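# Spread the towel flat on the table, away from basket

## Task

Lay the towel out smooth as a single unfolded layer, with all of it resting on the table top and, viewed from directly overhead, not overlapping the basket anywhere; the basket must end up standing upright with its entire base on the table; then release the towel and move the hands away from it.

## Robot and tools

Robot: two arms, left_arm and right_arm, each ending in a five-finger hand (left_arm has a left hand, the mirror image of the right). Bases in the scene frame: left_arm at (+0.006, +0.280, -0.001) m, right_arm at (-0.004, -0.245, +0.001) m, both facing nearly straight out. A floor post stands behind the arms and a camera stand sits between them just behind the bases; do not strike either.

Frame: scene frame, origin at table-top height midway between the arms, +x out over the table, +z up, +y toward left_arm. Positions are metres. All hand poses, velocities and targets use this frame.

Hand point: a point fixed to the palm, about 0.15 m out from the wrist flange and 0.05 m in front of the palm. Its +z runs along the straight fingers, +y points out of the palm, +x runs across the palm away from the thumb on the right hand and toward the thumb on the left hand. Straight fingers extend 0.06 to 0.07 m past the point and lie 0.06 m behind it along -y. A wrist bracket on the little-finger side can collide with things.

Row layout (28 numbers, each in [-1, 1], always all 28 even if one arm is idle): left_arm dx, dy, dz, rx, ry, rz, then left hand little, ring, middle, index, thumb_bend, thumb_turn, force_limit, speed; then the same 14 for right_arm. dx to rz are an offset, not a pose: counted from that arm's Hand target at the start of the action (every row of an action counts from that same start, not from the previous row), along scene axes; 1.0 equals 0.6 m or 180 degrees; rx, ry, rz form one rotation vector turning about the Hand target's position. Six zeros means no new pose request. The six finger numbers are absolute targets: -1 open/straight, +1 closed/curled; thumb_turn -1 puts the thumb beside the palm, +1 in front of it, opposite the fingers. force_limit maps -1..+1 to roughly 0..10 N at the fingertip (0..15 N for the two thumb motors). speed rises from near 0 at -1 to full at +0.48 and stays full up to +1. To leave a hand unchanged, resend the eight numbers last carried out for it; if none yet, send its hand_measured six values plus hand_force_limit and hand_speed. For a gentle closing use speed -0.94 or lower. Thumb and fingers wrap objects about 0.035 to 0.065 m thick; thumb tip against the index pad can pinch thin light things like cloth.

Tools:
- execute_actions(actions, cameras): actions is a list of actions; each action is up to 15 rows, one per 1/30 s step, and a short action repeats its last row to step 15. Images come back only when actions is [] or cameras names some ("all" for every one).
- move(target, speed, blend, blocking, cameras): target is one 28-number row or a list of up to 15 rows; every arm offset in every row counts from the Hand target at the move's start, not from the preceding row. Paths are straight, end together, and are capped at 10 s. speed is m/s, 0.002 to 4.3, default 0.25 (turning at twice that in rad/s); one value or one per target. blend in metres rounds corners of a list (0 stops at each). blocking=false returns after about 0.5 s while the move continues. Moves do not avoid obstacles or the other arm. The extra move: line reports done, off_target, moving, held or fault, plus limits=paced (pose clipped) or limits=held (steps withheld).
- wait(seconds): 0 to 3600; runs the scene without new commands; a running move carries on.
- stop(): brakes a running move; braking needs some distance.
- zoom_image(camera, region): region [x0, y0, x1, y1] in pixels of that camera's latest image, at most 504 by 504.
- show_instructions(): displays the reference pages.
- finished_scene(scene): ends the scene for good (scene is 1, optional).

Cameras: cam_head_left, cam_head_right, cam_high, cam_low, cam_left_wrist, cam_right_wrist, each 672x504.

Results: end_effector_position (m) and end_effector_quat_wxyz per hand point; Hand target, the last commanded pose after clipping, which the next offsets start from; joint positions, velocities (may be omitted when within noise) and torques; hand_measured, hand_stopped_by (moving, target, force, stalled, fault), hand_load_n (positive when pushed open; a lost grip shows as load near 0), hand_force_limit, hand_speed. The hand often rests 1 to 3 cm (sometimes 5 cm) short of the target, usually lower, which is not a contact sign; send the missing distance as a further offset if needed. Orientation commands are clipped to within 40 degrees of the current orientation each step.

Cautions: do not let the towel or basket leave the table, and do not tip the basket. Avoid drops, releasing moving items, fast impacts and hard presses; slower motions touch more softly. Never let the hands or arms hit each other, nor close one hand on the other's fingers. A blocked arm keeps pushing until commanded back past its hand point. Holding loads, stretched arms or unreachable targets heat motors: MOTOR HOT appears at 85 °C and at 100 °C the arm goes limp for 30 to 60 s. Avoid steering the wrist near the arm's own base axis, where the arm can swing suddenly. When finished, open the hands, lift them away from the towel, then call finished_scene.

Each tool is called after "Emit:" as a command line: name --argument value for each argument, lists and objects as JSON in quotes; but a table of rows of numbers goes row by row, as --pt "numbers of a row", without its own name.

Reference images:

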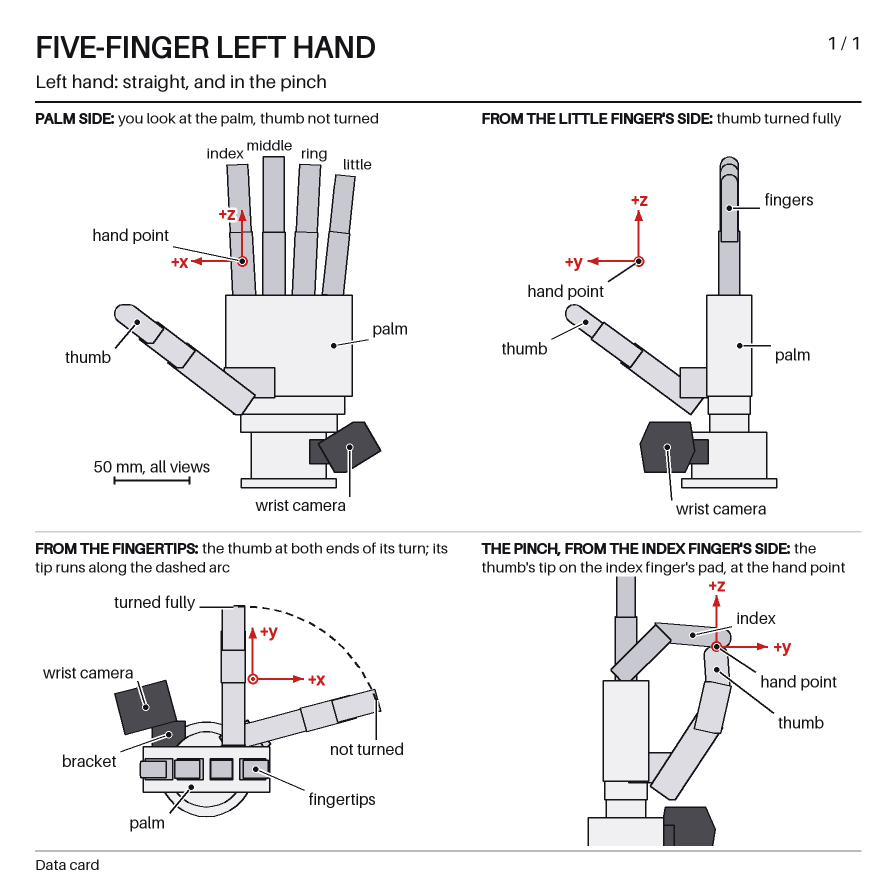

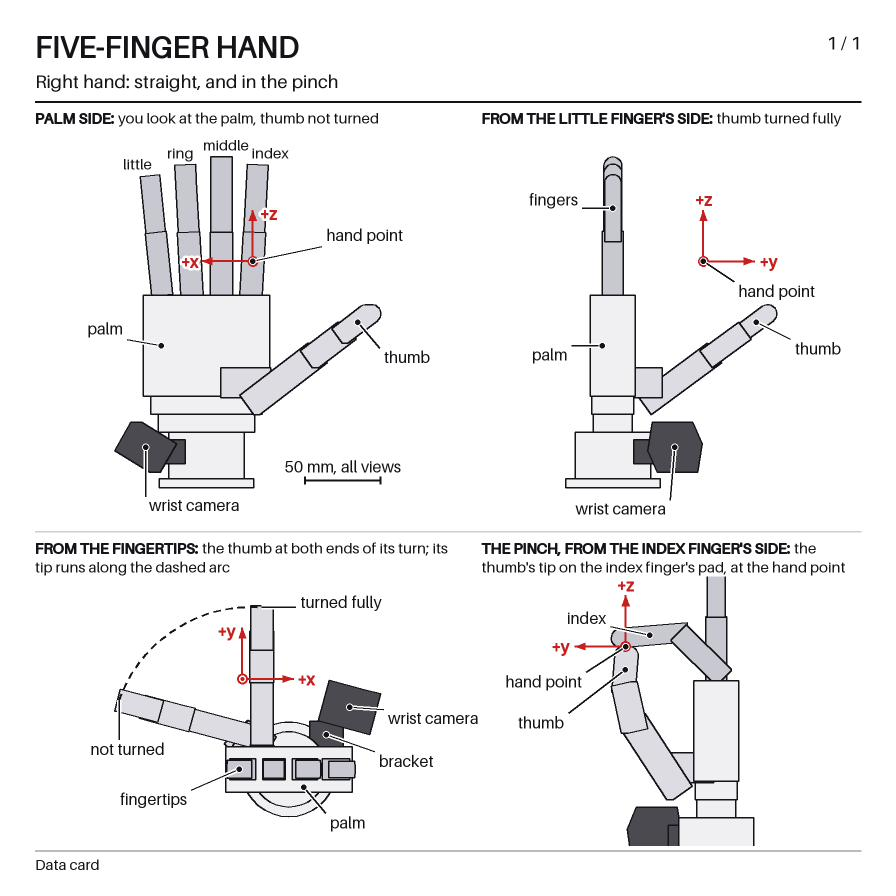

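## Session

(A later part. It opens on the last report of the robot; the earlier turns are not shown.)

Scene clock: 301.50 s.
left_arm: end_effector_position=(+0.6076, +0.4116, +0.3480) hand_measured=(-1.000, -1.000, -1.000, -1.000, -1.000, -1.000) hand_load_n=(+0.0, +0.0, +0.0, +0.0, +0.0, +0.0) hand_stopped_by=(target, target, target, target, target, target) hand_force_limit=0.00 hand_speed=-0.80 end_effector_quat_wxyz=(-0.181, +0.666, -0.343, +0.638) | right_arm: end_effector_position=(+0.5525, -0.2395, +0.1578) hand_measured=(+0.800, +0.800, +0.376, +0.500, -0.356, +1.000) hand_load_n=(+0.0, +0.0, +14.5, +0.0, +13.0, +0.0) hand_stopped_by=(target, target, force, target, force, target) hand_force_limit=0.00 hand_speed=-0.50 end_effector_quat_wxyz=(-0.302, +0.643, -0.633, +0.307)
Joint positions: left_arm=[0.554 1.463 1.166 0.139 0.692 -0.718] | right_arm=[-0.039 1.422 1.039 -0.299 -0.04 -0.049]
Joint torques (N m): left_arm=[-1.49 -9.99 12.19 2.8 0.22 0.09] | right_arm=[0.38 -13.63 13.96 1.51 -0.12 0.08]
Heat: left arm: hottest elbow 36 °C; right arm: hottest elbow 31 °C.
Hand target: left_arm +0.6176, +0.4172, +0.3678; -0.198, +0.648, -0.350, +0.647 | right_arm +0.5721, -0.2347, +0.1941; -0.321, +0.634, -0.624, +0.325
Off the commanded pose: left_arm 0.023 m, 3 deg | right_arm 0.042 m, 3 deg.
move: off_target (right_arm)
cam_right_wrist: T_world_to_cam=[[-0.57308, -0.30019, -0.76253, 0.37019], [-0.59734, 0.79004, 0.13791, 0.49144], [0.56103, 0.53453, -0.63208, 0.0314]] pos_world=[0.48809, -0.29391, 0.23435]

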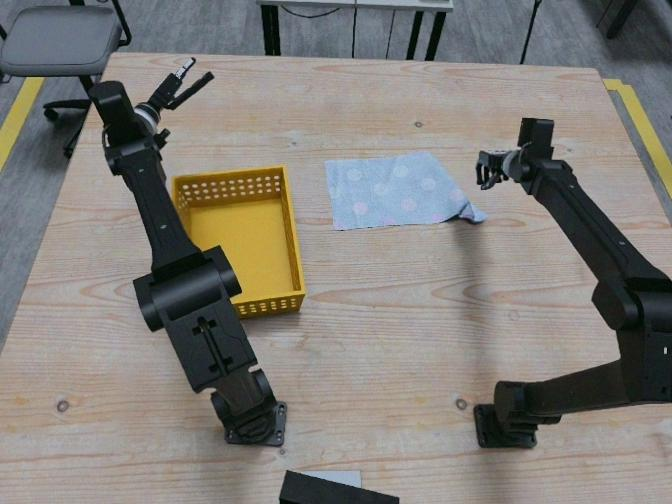

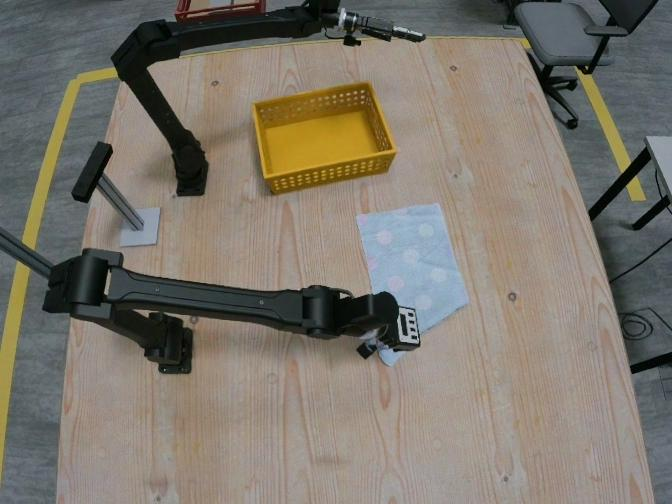

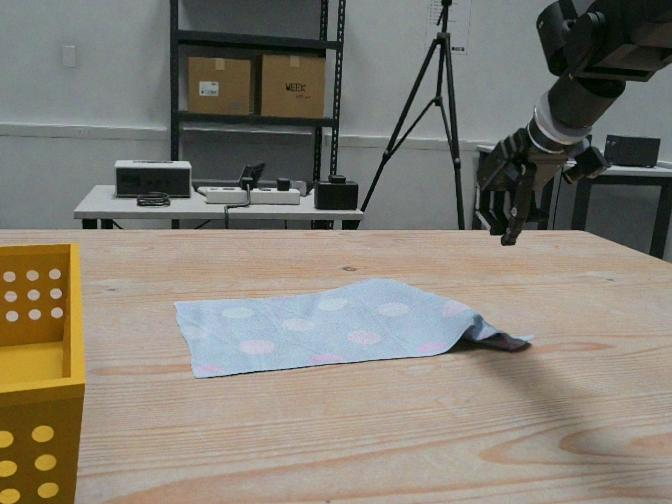

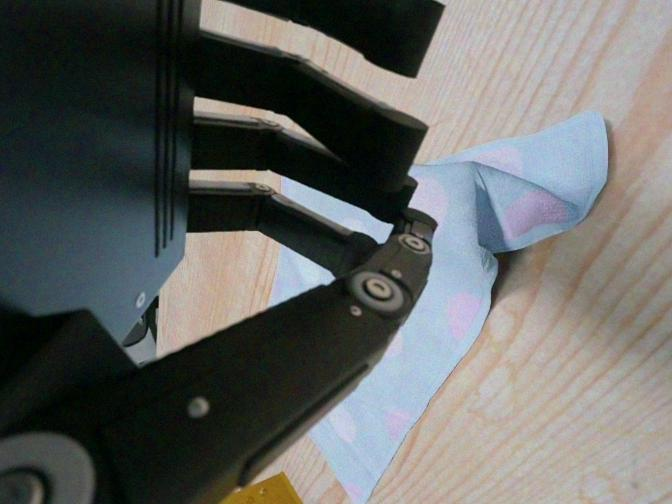

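Emit:
move --pt "0 0 0 0 0 0 -1 -1 -1 -1 -1 -1 0 -0.8 0 0 0 0 0 0 -0.5 -0.5 -0.5 -0.3 -0.4 0.8 0 -0.3" --pt "0 0 0 0 0 0 -1 -1 -1 -1 -1 -1 0 -0.8 -0.08 -0.127 -0.12 0.0218 -0.0527 0.2492 -0.5 -0.5 -0.5 -0.3 -0.3 0.8 0 -0.3" --pt "0 0 0 0 0 0 -1 -1 -1 -1 -1 -1 0 -0.8 -0.08 -0.127 -0.12 0.0218 -0.0527 0.2492 -0.5 -0.5 -0.5 0.4 -0.3 0.8 -0.5 -0.6" --speed 0.12 --cameras '["cam_head_left","cam_high","cam_low","cam_right_wrist"]'

Emit:
zoom_image --camera "cam_low" --region '[330, 180, 630, 405]'

Emit:
zoom_image --camera "cam_head_left" --region '[400, 120, 600, 260]'

Scene clock: 358.60 s.
left_arm: end_effector_position=(+0.6076, +0.4116, +0.3480) hand_measured=(-1.000, -1.000, -1.000, -1.000, -1.000, -1.000) hand_load_n=(+0.0, +0.0, +0.0, +0.0, +0.0, +0.0) hand_stopped_by=(target, target, target, target, target, target) hand_force_limit=0.00 hand_speed=-0.80 end_effector_quat_wxyz=(-0.181, +0.666, -0.343, +0.638) | right_arm: end_effector_position=(+0.5057, -0.2986, +0.1055) hand_measured=(-0.500, -0.500, -0.500, +0.358, -0.300, +0.800) hand_load_n=(+0.0, +0.0, +0.0, +5.0, +3.0, +0.0) hand_stopped_by=(target, target, target, force, target, target) hand_force_limit=-0.50 hand_speed=-0.60 end_effector_quat_wxyz=(-0.491, +0.785, -0.327, +0.189)
Joint positions: left_arm=[0.554 1.463 1.166 0.139 0.692 -0.718] | right_arm=[-0.385 1.603 1.043 -0.391 -0.992 -0.838]
Joint torques (N m): left_arm=[-1.49 -9.99 12.21 2.78 0.22 0.09] | right_arm=[-1.08 -13.27 12.4 0.87 -0.82 -0.08]
Heat: left arm: hottest elbow 36 °C; right arm: hottest elbow 37 °C.
Hand target: left_arm +0.6176, +0.4172, +0.3678; -0.198, +0.648, -0.350, +0.647 | right_arm +0.5241, -0.3111, +0.1220; -0.491, +0.785, -0.318, +0.207
Off the commanded pose: left_arm 0.023 m, 3 deg | right_arm 0.028 m, 2 deg.
move: off_target (right_arm); target 2's new numbers were sent with right_arm's hand 0.028 m and 2 deg from that target; target 3's new numbers were sent with right_arm's hand 0.028 m and 2 deg from that target
cam_right_wrist: T_world_to_cam=[[-0.08737, -0.46765, -0.87959, 0.00252], [-0.99223, 0.1194, 0.03507, 0.52768], [0.08862, 0.87581, -0.47444, 0.3804]] pos_world=[0.49008, -0.39498, 0.16419]

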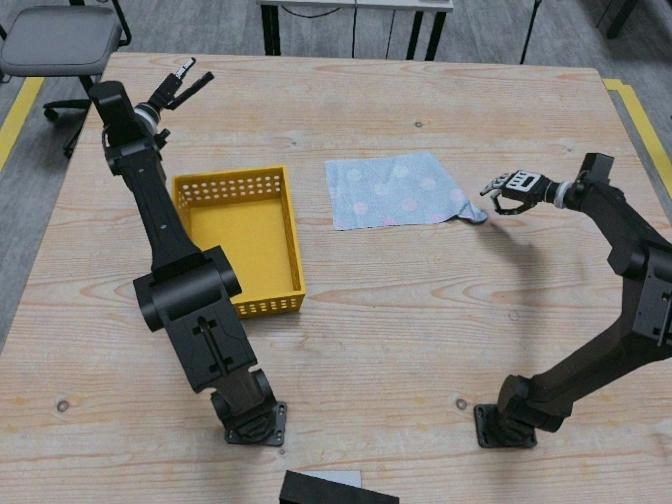

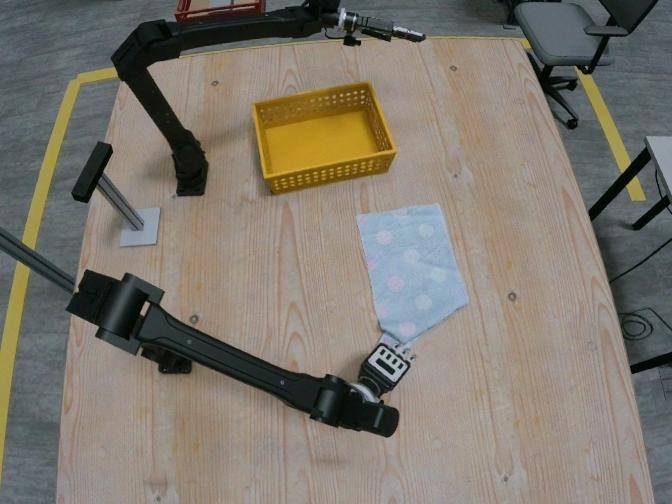

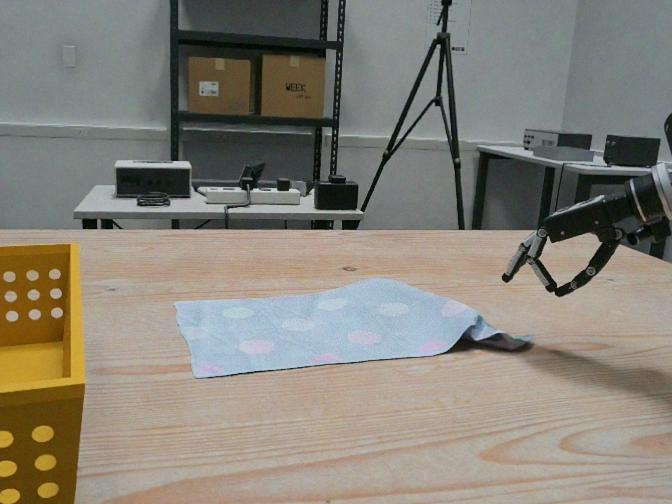

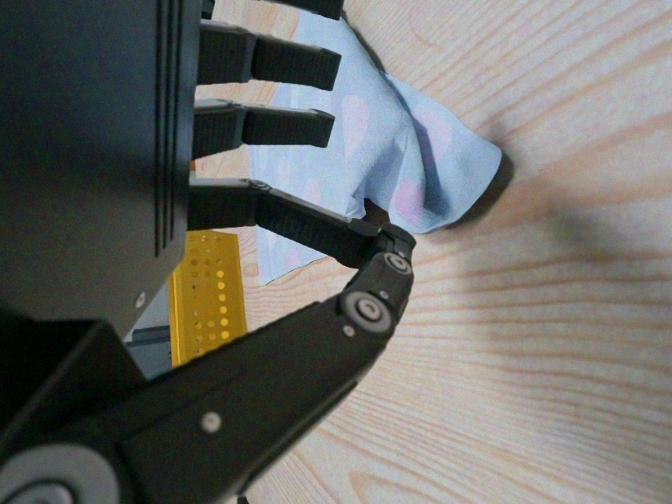

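Scaled by 1.680 from the camera's image (finer frame: 960x720).

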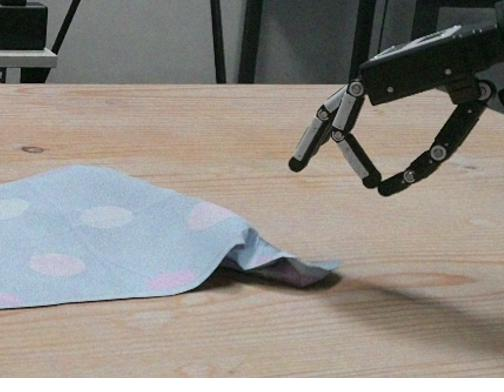

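Scaled by 2.520 from the camera's image (finer frame: 960x720).

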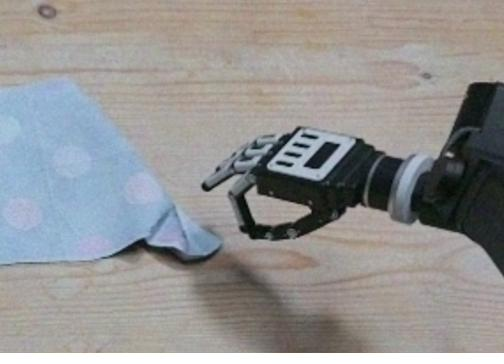

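Emit:
zoom_image --camera "cam_right_wrist" --region '[240, 20, 540, 290]'

Emit:
zoom_image --camera "cam_low" --region '[430, 290, 560, 370]'

Emit:
zoom_image --camera "cam_head_left" --region '[440, 180, 510, 235]'

Scaled by 1.680 from the camera's image (finer frame: 960x720).

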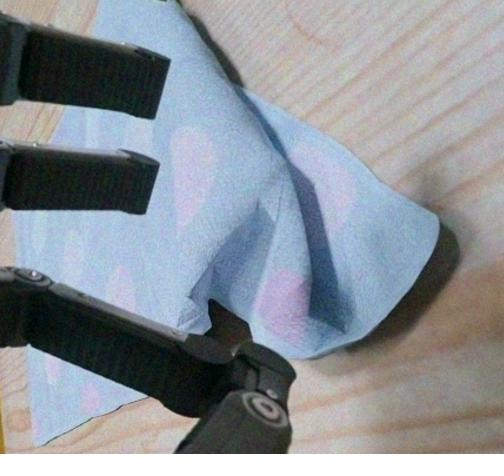

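Scaled by 3.877 from the camera's image (finer frame: 960x720).

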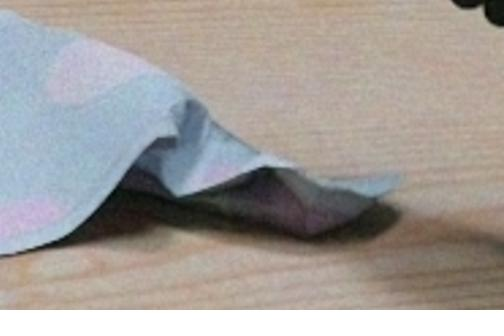

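Scaled by 7.200 from the camera's image (finer frame: 960x720).

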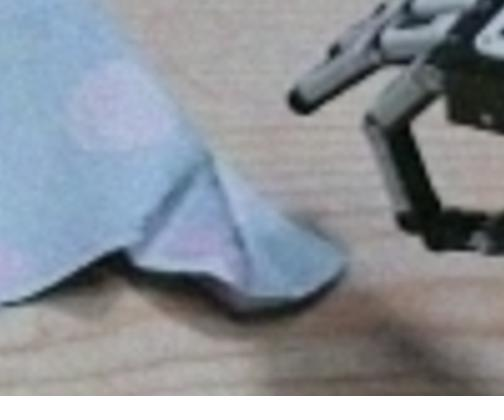

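Emit:
move --pt "0 0 0 0 0 0 -1 -1 -1 -1 -1 -1 0 -0.8 0 0 0 0 0 0 -0.5 -0.5 -0.5 -0.3 -0.3 0.8 -0.5 -0.6" --pt "0 0 0 0 0 0 -1 -1 -1 -1 -1 -1 0 -0.8 0.02 -0.022 -0.1 0 0 0 -0.5 -0.5 -0.5 -0.3 -0.3 0.8 -0.5 -0.6" --speed 0.08 --cameras '["cam_head_left","cam_high","cam_low","cam_right_wrist"]'

Emit:
zoom_image --camera "cam_low" --region '[430, 230, 630, 380]'

Emit:
zoom_image --camera "cam_head_left" --region '[440, 160, 560, 240]'

Scene clock: 397.53 s.
left_arm: end_effector_position=(+0.6076, +0.4116, +0.3480) hand_measured=(-1.000, -1.000, -1.000, -1.000, -1.000, -1.000) hand_load_n=(+0.0, +0.0, +0.0, +0.0, +0.0, +0.0) hand_stopped_by=(target, target, target, target, target, target) hand_force_limit=0.00 hand_speed=-0.80 end_effector_quat_wxyz=(-0.181, +0.666, -0.343, +0.638) | right_arm: end_effector_position=(+0.5151, -0.3097, +0.0493) hand_measured=(-0.500, -0.500, -0.500, -0.300, -0.300, +0.800) hand_load_n=(+0.0, +0.0, +0.0, +0.0, +0.0, +0.0) hand_stopped_by=(target, target, target, target, target, target) hand_force_limit=-0.50 hand_speed=-0.60 end_effector_quat_wxyz=(-0.492, +0.785, -0.332, +0.179)
Joint positions: left_arm=[0.554 1.463 1.166 0.139 0.692 -0.718] | right_arm=[-0.399 1.733 1.043 -0.303 -1.001 -0.861]
Joint torques (N m): left_arm=[-1.49 -9.99 12.21 2.8 0.22 0.09] | right_arm=[-1.14 -14.62 10.76 2.17 -0.85 -0.07]
Heat: left arm: hottest elbow 36 °C; right arm: hottest elbow 38 °C.
Hand target: left_arm +0.6176, +0.4172, +0.3678; -0.198, +0.648, -0.350, +0.647 | right_arm +0.5361, -0.3242, +0.0620; -0.491, +0.785, -0.317, +0.207
Off the commanded pose: left_arm 0.023 m, 3 deg | right_arm 0.029 m, 4 deg.
move: off_target (right_arm)
cam_right_wrist: T_world_to_cam=[[-0.10498, -0.4598, -0.8818, -0.03972], [-0.99147, 0.1172, 0.05693, 0.53817], [0.07717, 0.88026, -0.46818, 0.36961]] pos_world=[0.50089, -0.40669, 0.10738]

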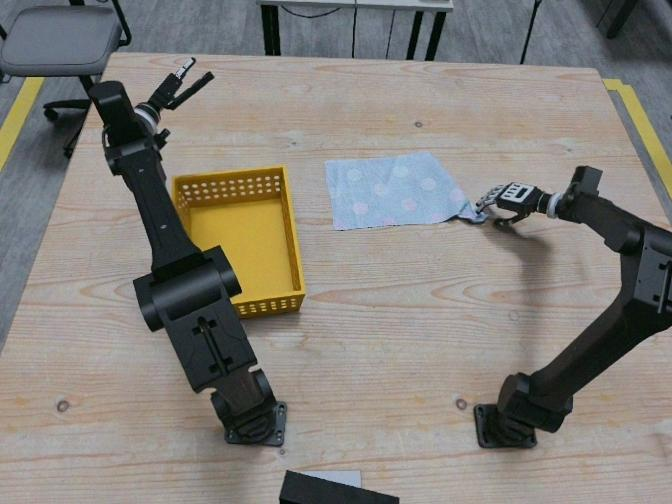

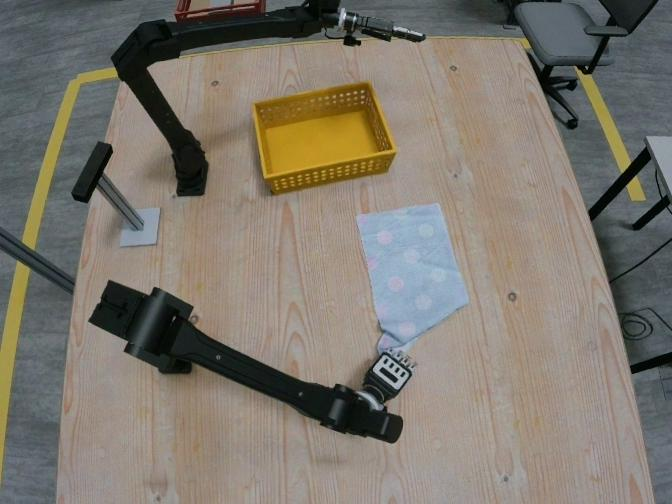

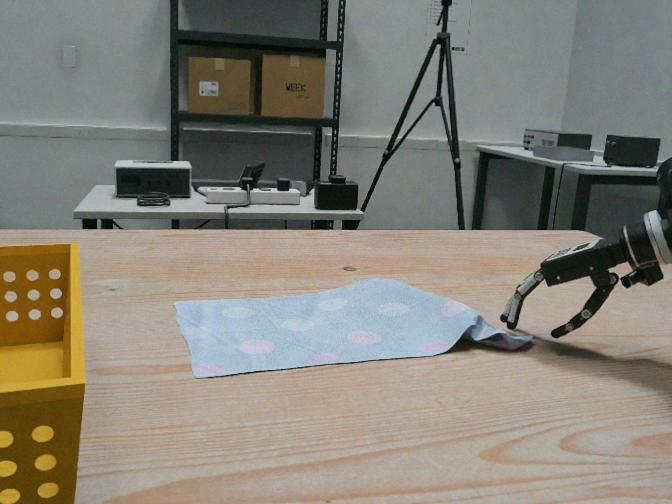

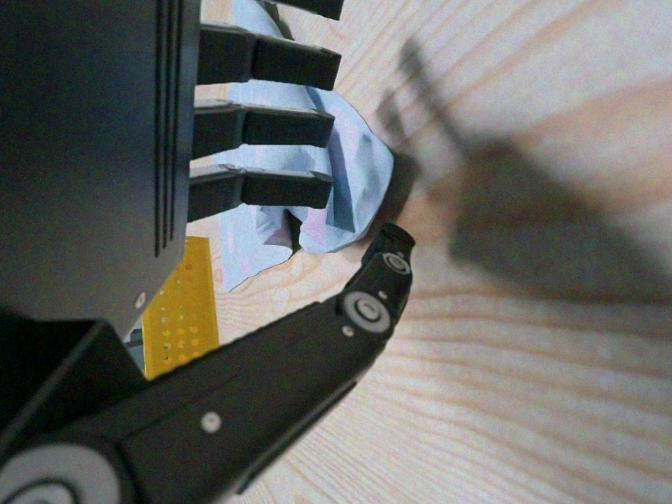

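Scaled by 2.520 from the camera's image (finer frame: 960x720).

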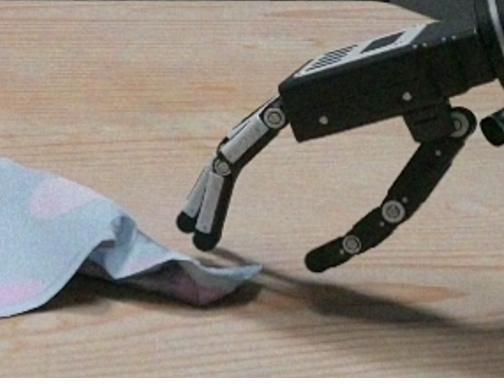

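Scaled by 4.200 from the camera's image (finer frame: 960x720).

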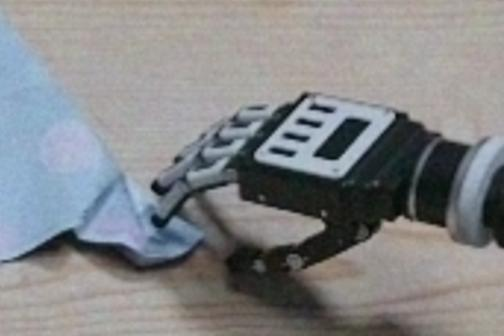

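Emit:
move --pt "0 0 0 0 0 0 -1 -1 -1 -1 -1 -1 0 -0.8 0 0 -0.045 0 0 0 -0.5 -0.5 -0.5 -0.3 -0.3 0.8 -0.5 -0.6" --pt "0 0 0 0 0 0 -1 -1 -1 -1 -1 -1 0 -0.8 0.033 0.042 -0.045 0 0 0 -0.5 -0.5 -0.5 -0.3 -0.3 0.8 -0.5 -0.6" --speed 0.06 --cameras '["cam_head_left","cam_high","cam_low","cam_right_wrist"]'

Emit:
zoom_image --camera "cam_low" --region '[430, 230, 630, 380]'

Emit:
zoom_image --camera "cam_head_left" --region '[440, 160, 560, 240]'

Scene clock: 408.13 s.
left_arm: end_effector_position=(+0.6076, +0.4116, +0.3480) hand_measured=(-1.000, -1.000, -1.000, -1.000, -1.000, -1.000) hand_load_n=(+0.0, +0.0, +0.0, +0.0, +0.0, +0.0) hand_stopped_by=(target, target, target, target, target, target) hand_force_limit=0.00 hand_speed=-0.80 end_effector_quat_wxyz=(-0.181, +0.666, -0.343, +0.638) | right_arm: end_effector_position=(+0.5386, -0.2975, +0.0297) hand_measured=(-0.500, -0.500, -0.500, -0.300, -0.300, +0.800) hand_load_n=(+0.0, +0.0, +0.0, +0.0, +0.0, +0.0) hand_stopped_by=(target, target, target, target, target, target) hand_force_limit=-0.50 hand_speed=-0.60 end_effector_quat_wxyz=(-0.490, +0.784, -0.327, +0.194)
Joint positions: left_arm=[0.554 1.463 1.166 0.139 0.692 -0.718] | right_arm=[-0.356 1.79 1.043 -0.157 -0.969 -0.79]
Joint torques (N m): left_arm=[-1.55 -9.99 12.21 2.78 0.22 0.09] | right_arm=[0.5 -14.51 9.81 2.35 -0.58 0.09]
Heat: left arm: hottest elbow 36 °C; right arm: hottest elbow 38 °C.
Hand target: left_arm +0.6176, +0.4172, +0.3678; -0.198, +0.648, -0.350, +0.647 | right_arm +0.5559, -0.2989, +0.0350; -0.491, +0.785, -0.317, +0.207
Off the commanded pose: left_arm 0.023 m, 3 deg | right_arm 0.018 m, 2 deg.
move: off_target (right_arm)
cam_right_wrist: T_world_to_cam=[[-0.08465, -0.47119, -0.87796, -0.06336], [-0.99166, 0.12579, 0.02811, 0.56463], [0.09719, 0.87301, -0.47791, 0.33517]] pos_world=[0.52198, -0.39348, 0.08869]

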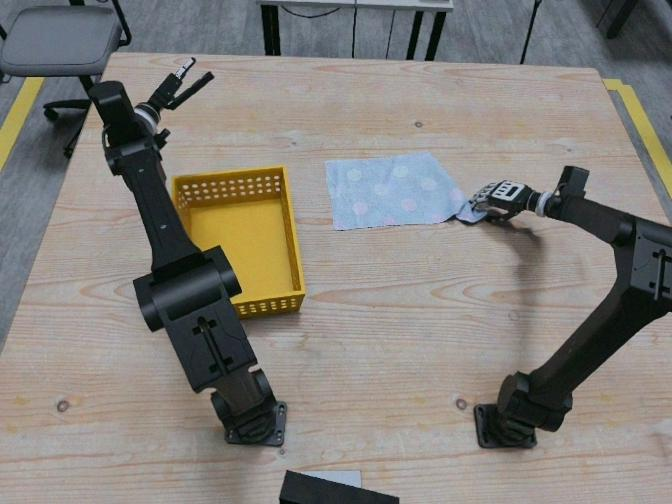

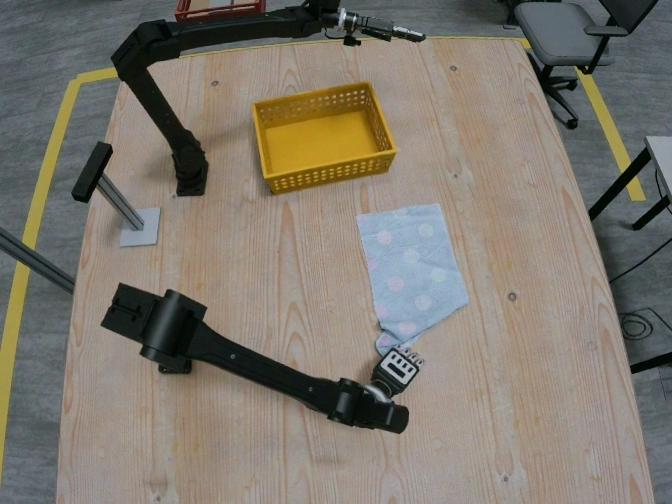

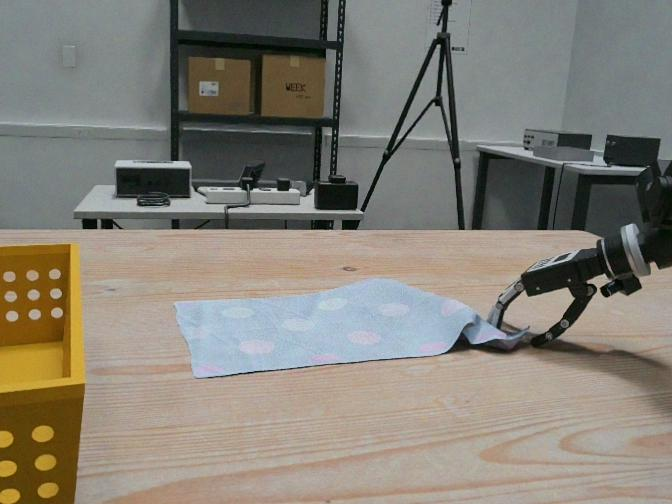

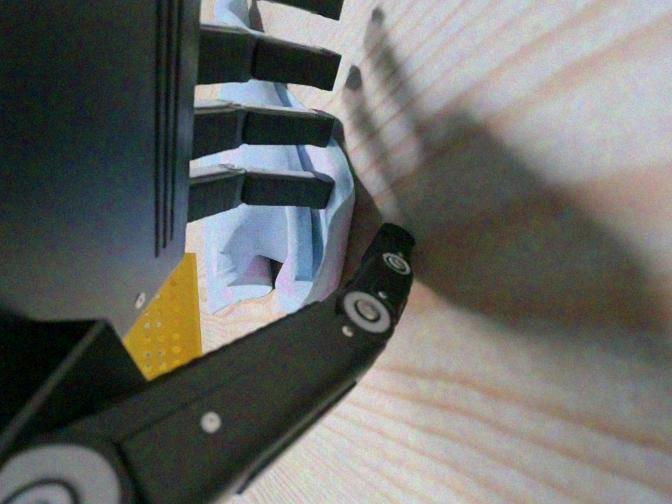

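Scaled by 2.520 from the camera's image (finer frame: 960x720).

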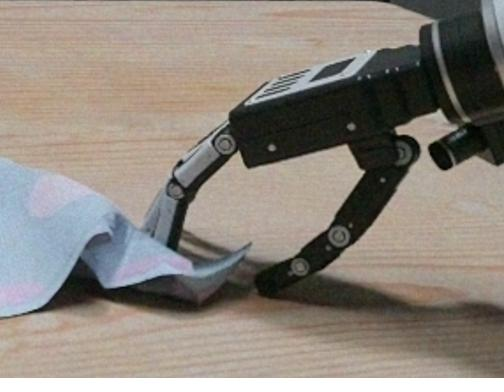

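Scaled by 4.200 from the camera's image (finer frame: 960x720).

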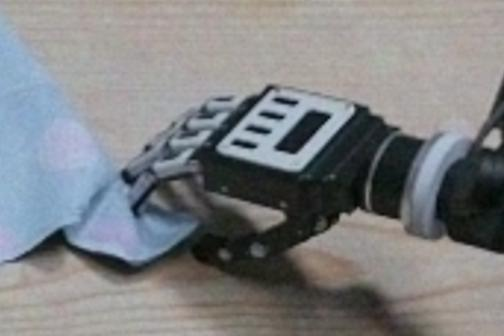

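Emit:
move --pt "0 0 0 0 0 0 -1 -1 -1 -1 -1 -1 0 -0.8 0.017 0.022 -0.003 0 0 0 -0.5 -0.5 -0.5 -0.3 -0.3 0.8 -0.5 -0.6" --pt "0 0 0 0 0 0 -1 -1 -1 -1 -1 -1 0 -0.8 0.018 0.022 -0.003 0 0 0 -0.5 -0.5 -0.5 0.5 -0.3 0.8 -0.2 -0.4" --speed 0.06 --cameras '["cam_head_left","cam_high","cam_low","cam_right_wrist"]'

Emit:
zoom_image --camera "cam_low" --region '[430, 230, 630, 380]'

Emit:
zoom_image --camera "cam_head_left" --region '[440, 160, 560, 240]'

Scene clock: 416.27 s.
left_arm: end_effector_position=(+0.6076, +0.4116, +0.3480) hand_measured=(-1.000, -1.000, -1.000, -1.000, -1.000, -1.000) hand_load_n=(+0.5, +0.0, -0.5, +0.0, +0.0, +0.0) hand_stopped_by=(target, target, target, target, target, target) hand_force_limit=0.00 hand_speed=-0.80 end_effector_quat_wxyz=(-0.181, +0.666, -0.343, +0.638) | right_arm: end_effector_position=(+0.5489, -0.2812, +0.0288) hand_measured=(-0.500, -0.500, -0.500, +0.354, -0.302, +0.800) hand_load_n=(+0.0, +0.0, +0.0, +11.0, +5.5, -0.5) hand_stopped_by=(target, target, target, force, target, target) hand_force_limit=-0.20 hand_speed=-0.40 end_effector_quat_wxyz=(-0.492, +0.784, -0.325, +0.193)
Joint positions: left_arm=[0.554 1.463 1.166 0.139 0.692 -0.718] | right_arm=[-0.32 1.8 1.049 -0.112 -0.951 -0.744]
Joint torques (N m): left_arm=[-1.55 -9.99 12.21 2.78 0.21 0.09] | right_arm=[0.03 -13.98 10.14 2.09 -0.48 0.03]
Heat: left arm: hottest elbow 36 °C; right arm: hottest elbow 37 °C.
Hand target: left_arm +0.6176, +0.4172, +0.3678; -0.198, +0.648, -0.350, +0.647 | right_arm +0.5667, -0.2858, +0.0333; -0.491, +0.785, -0.317, +0.207
Off the commanded pose: left_arm 0.023 m, 3 deg | right_arm 0.019 m, 2 deg.
move: off_target (right_arm); target 2's new numbers were sent with right_arm's hand 0.021 m and 2 deg from that target
cam_right_wrist: T_world_to_cam=[[-0.08062, -0.46944, -0.87928, -0.05725], [-0.9923, 0.12102, 0.02638, 0.57185], [0.09403, 0.87463, -0.47558, 0.32174]] pos_world=[0.53258, -0.37748, 0.08759]

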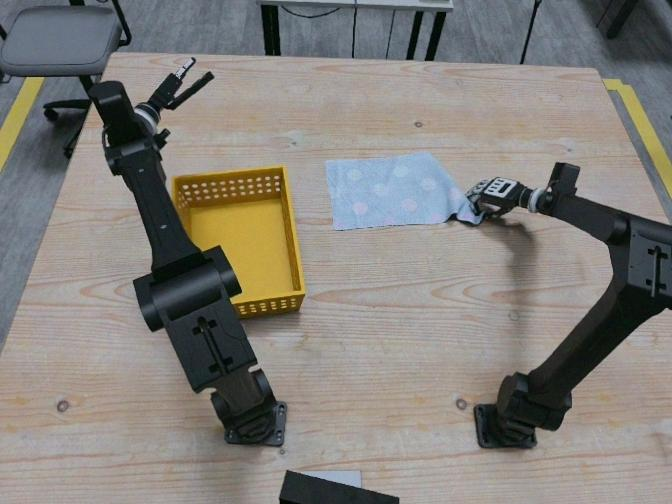

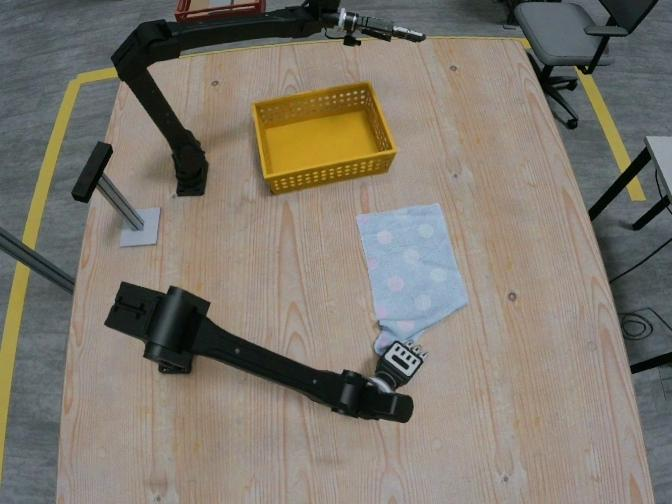

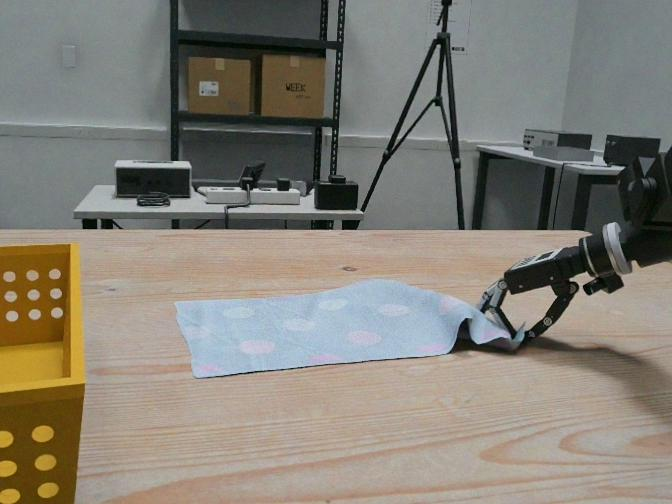

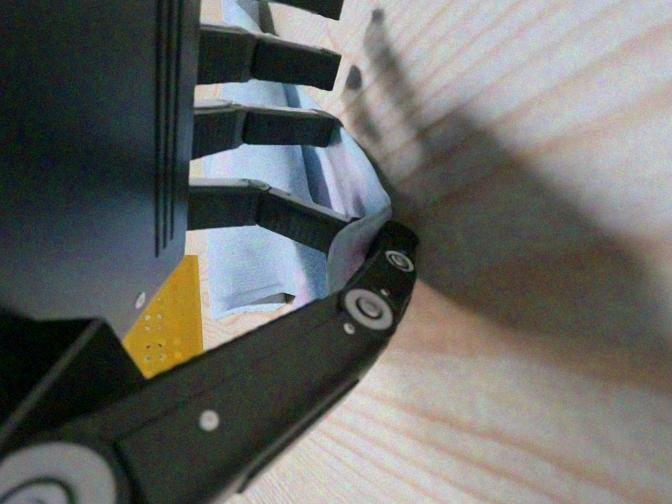

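Scaled by 2.520 from the camera's image (finer frame: 960x720).

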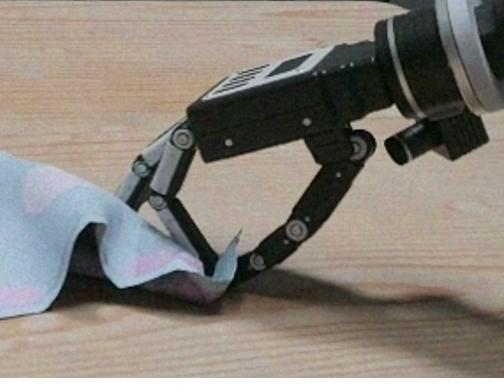

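Scaled by 4.200 from the camera's image (finer frame: 960x720).

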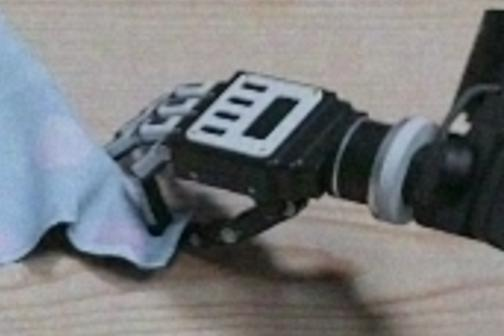

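Emit:
move --target '[0,0,0,0,0,0,-1,-1,-1,-1,-1,-1,0,-0.8, 0.0,0.0,0.12,0,0,0,-0.5,-0.5,-0.5,0.5,-0.3,0.8,-0.2,-0.4]' --speed 0.06 --cameras '["cam_head_left","cam_high","cam_low","cam_right_wrist"]'

Emit:
zoom_image --camera "cam_low" --region '[430, 230, 630, 380]'

Scene clock: 423.70 s.
left_arm: end_effector_position=(+0.6076, +0.4116, +0.3480) hand_measured=(-1.000, -1.000, -1.000, -1.000, -1.000, -1.000) hand_load_n=(+0.0, +0.0, +0.0, +0.0, +0.0, +0.0) hand_stopped_by=(target, target, target, target, target, target) hand_force_limit=0.00 hand_speed=-0.80 end_effector_quat_wxyz=(-0.181, +0.666, -0.343, +0.638) | right_arm: end_effector_position=(+0.5461, -0.2808, +0.0759) hand_measured=(-0.500, -0.500, -0.500, +0.354, -0.302, +0.800) hand_load_n=(+0.0, +0.0, +0.0, +10.5, +7.0, -0.5) hand_stopped_by=(target, target, target, force, target, target) hand_force_limit=-0.20 hand_speed=-0.40 end_effector_quat_wxyz=(-0.489, +0.785, -0.333, +0.183)
Joint positions: left_arm=[0.554 1.463 1.166 0.139 0.692 -0.718] | right_arm=[-0.32 1.718 1.095 -0.267 -0.947 -0.742]
Joint torques (N m): left_arm=[-1.55 -9.99 12.19 2.77 0.22 0.09] | right_arm=[0.03 -16.91 12.04 0.87 -0.62 0.04]
Heat: left arm: hottest elbow 37 °C; right arm: hottest elbow 37 °C.
Hand target: left_arm +0.6176, +0.4172, +0.3678; -0.198, +0.648, -0.350, +0.647 | right_arm +0.5667, -0.2858, +0.1052; -0.491, +0.785, -0.317, +0.207
Off the commanded pose: left_arm 0.023 m, 3 deg | right_arm 0.036 m, 3 deg.
move: off_target (right_arm)
cam_right_wrist: T_world_to_cam=[[-0.10479, -0.46408, -0.87957, -0.00117], [-0.99085, 0.12438, 0.05242, 0.56591], [0.08507, 0.87702, -0.47287, 0.34931]] pos_world=[0.5309, -0.37729, 0.13448]

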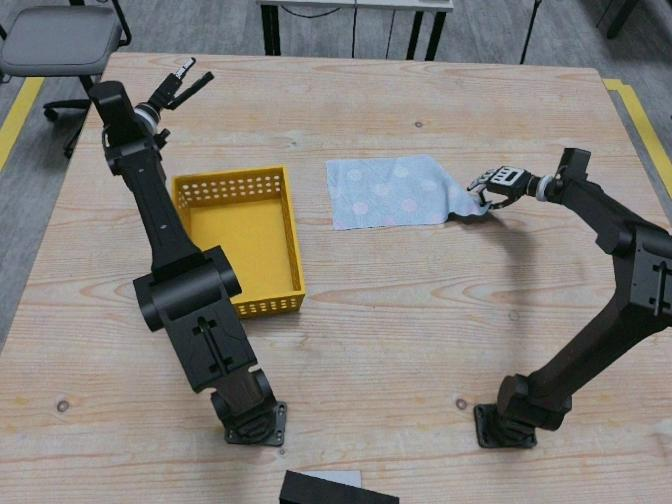

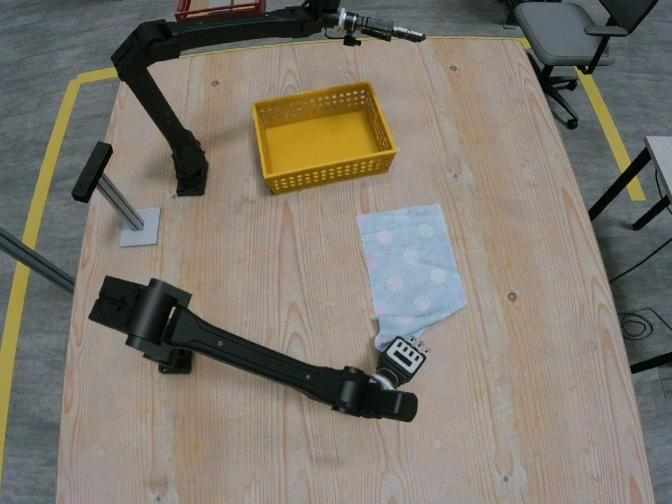

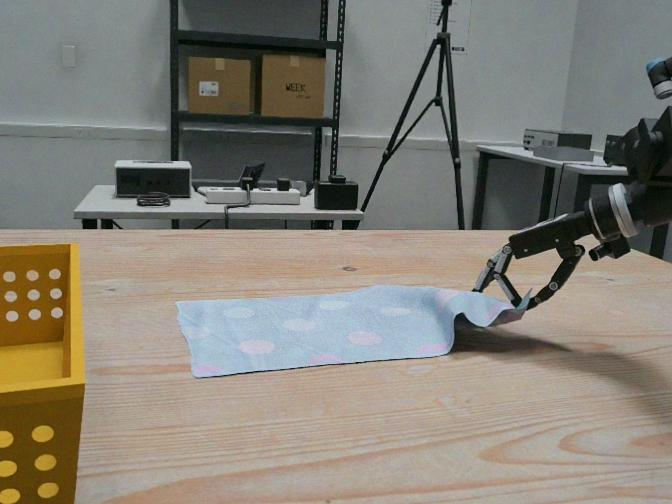

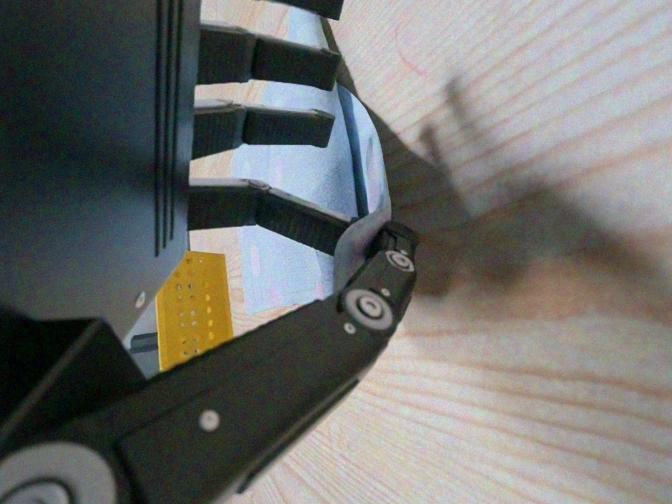

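Scaled by 2.520 from the camera's image (finer frame: 960x720).

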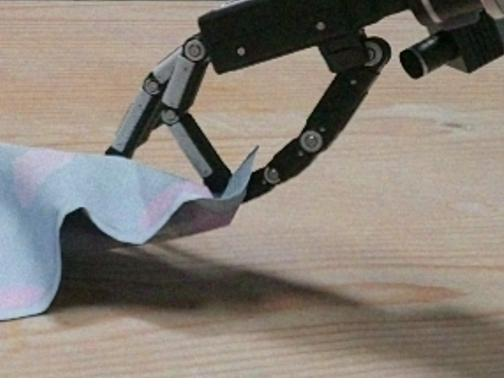

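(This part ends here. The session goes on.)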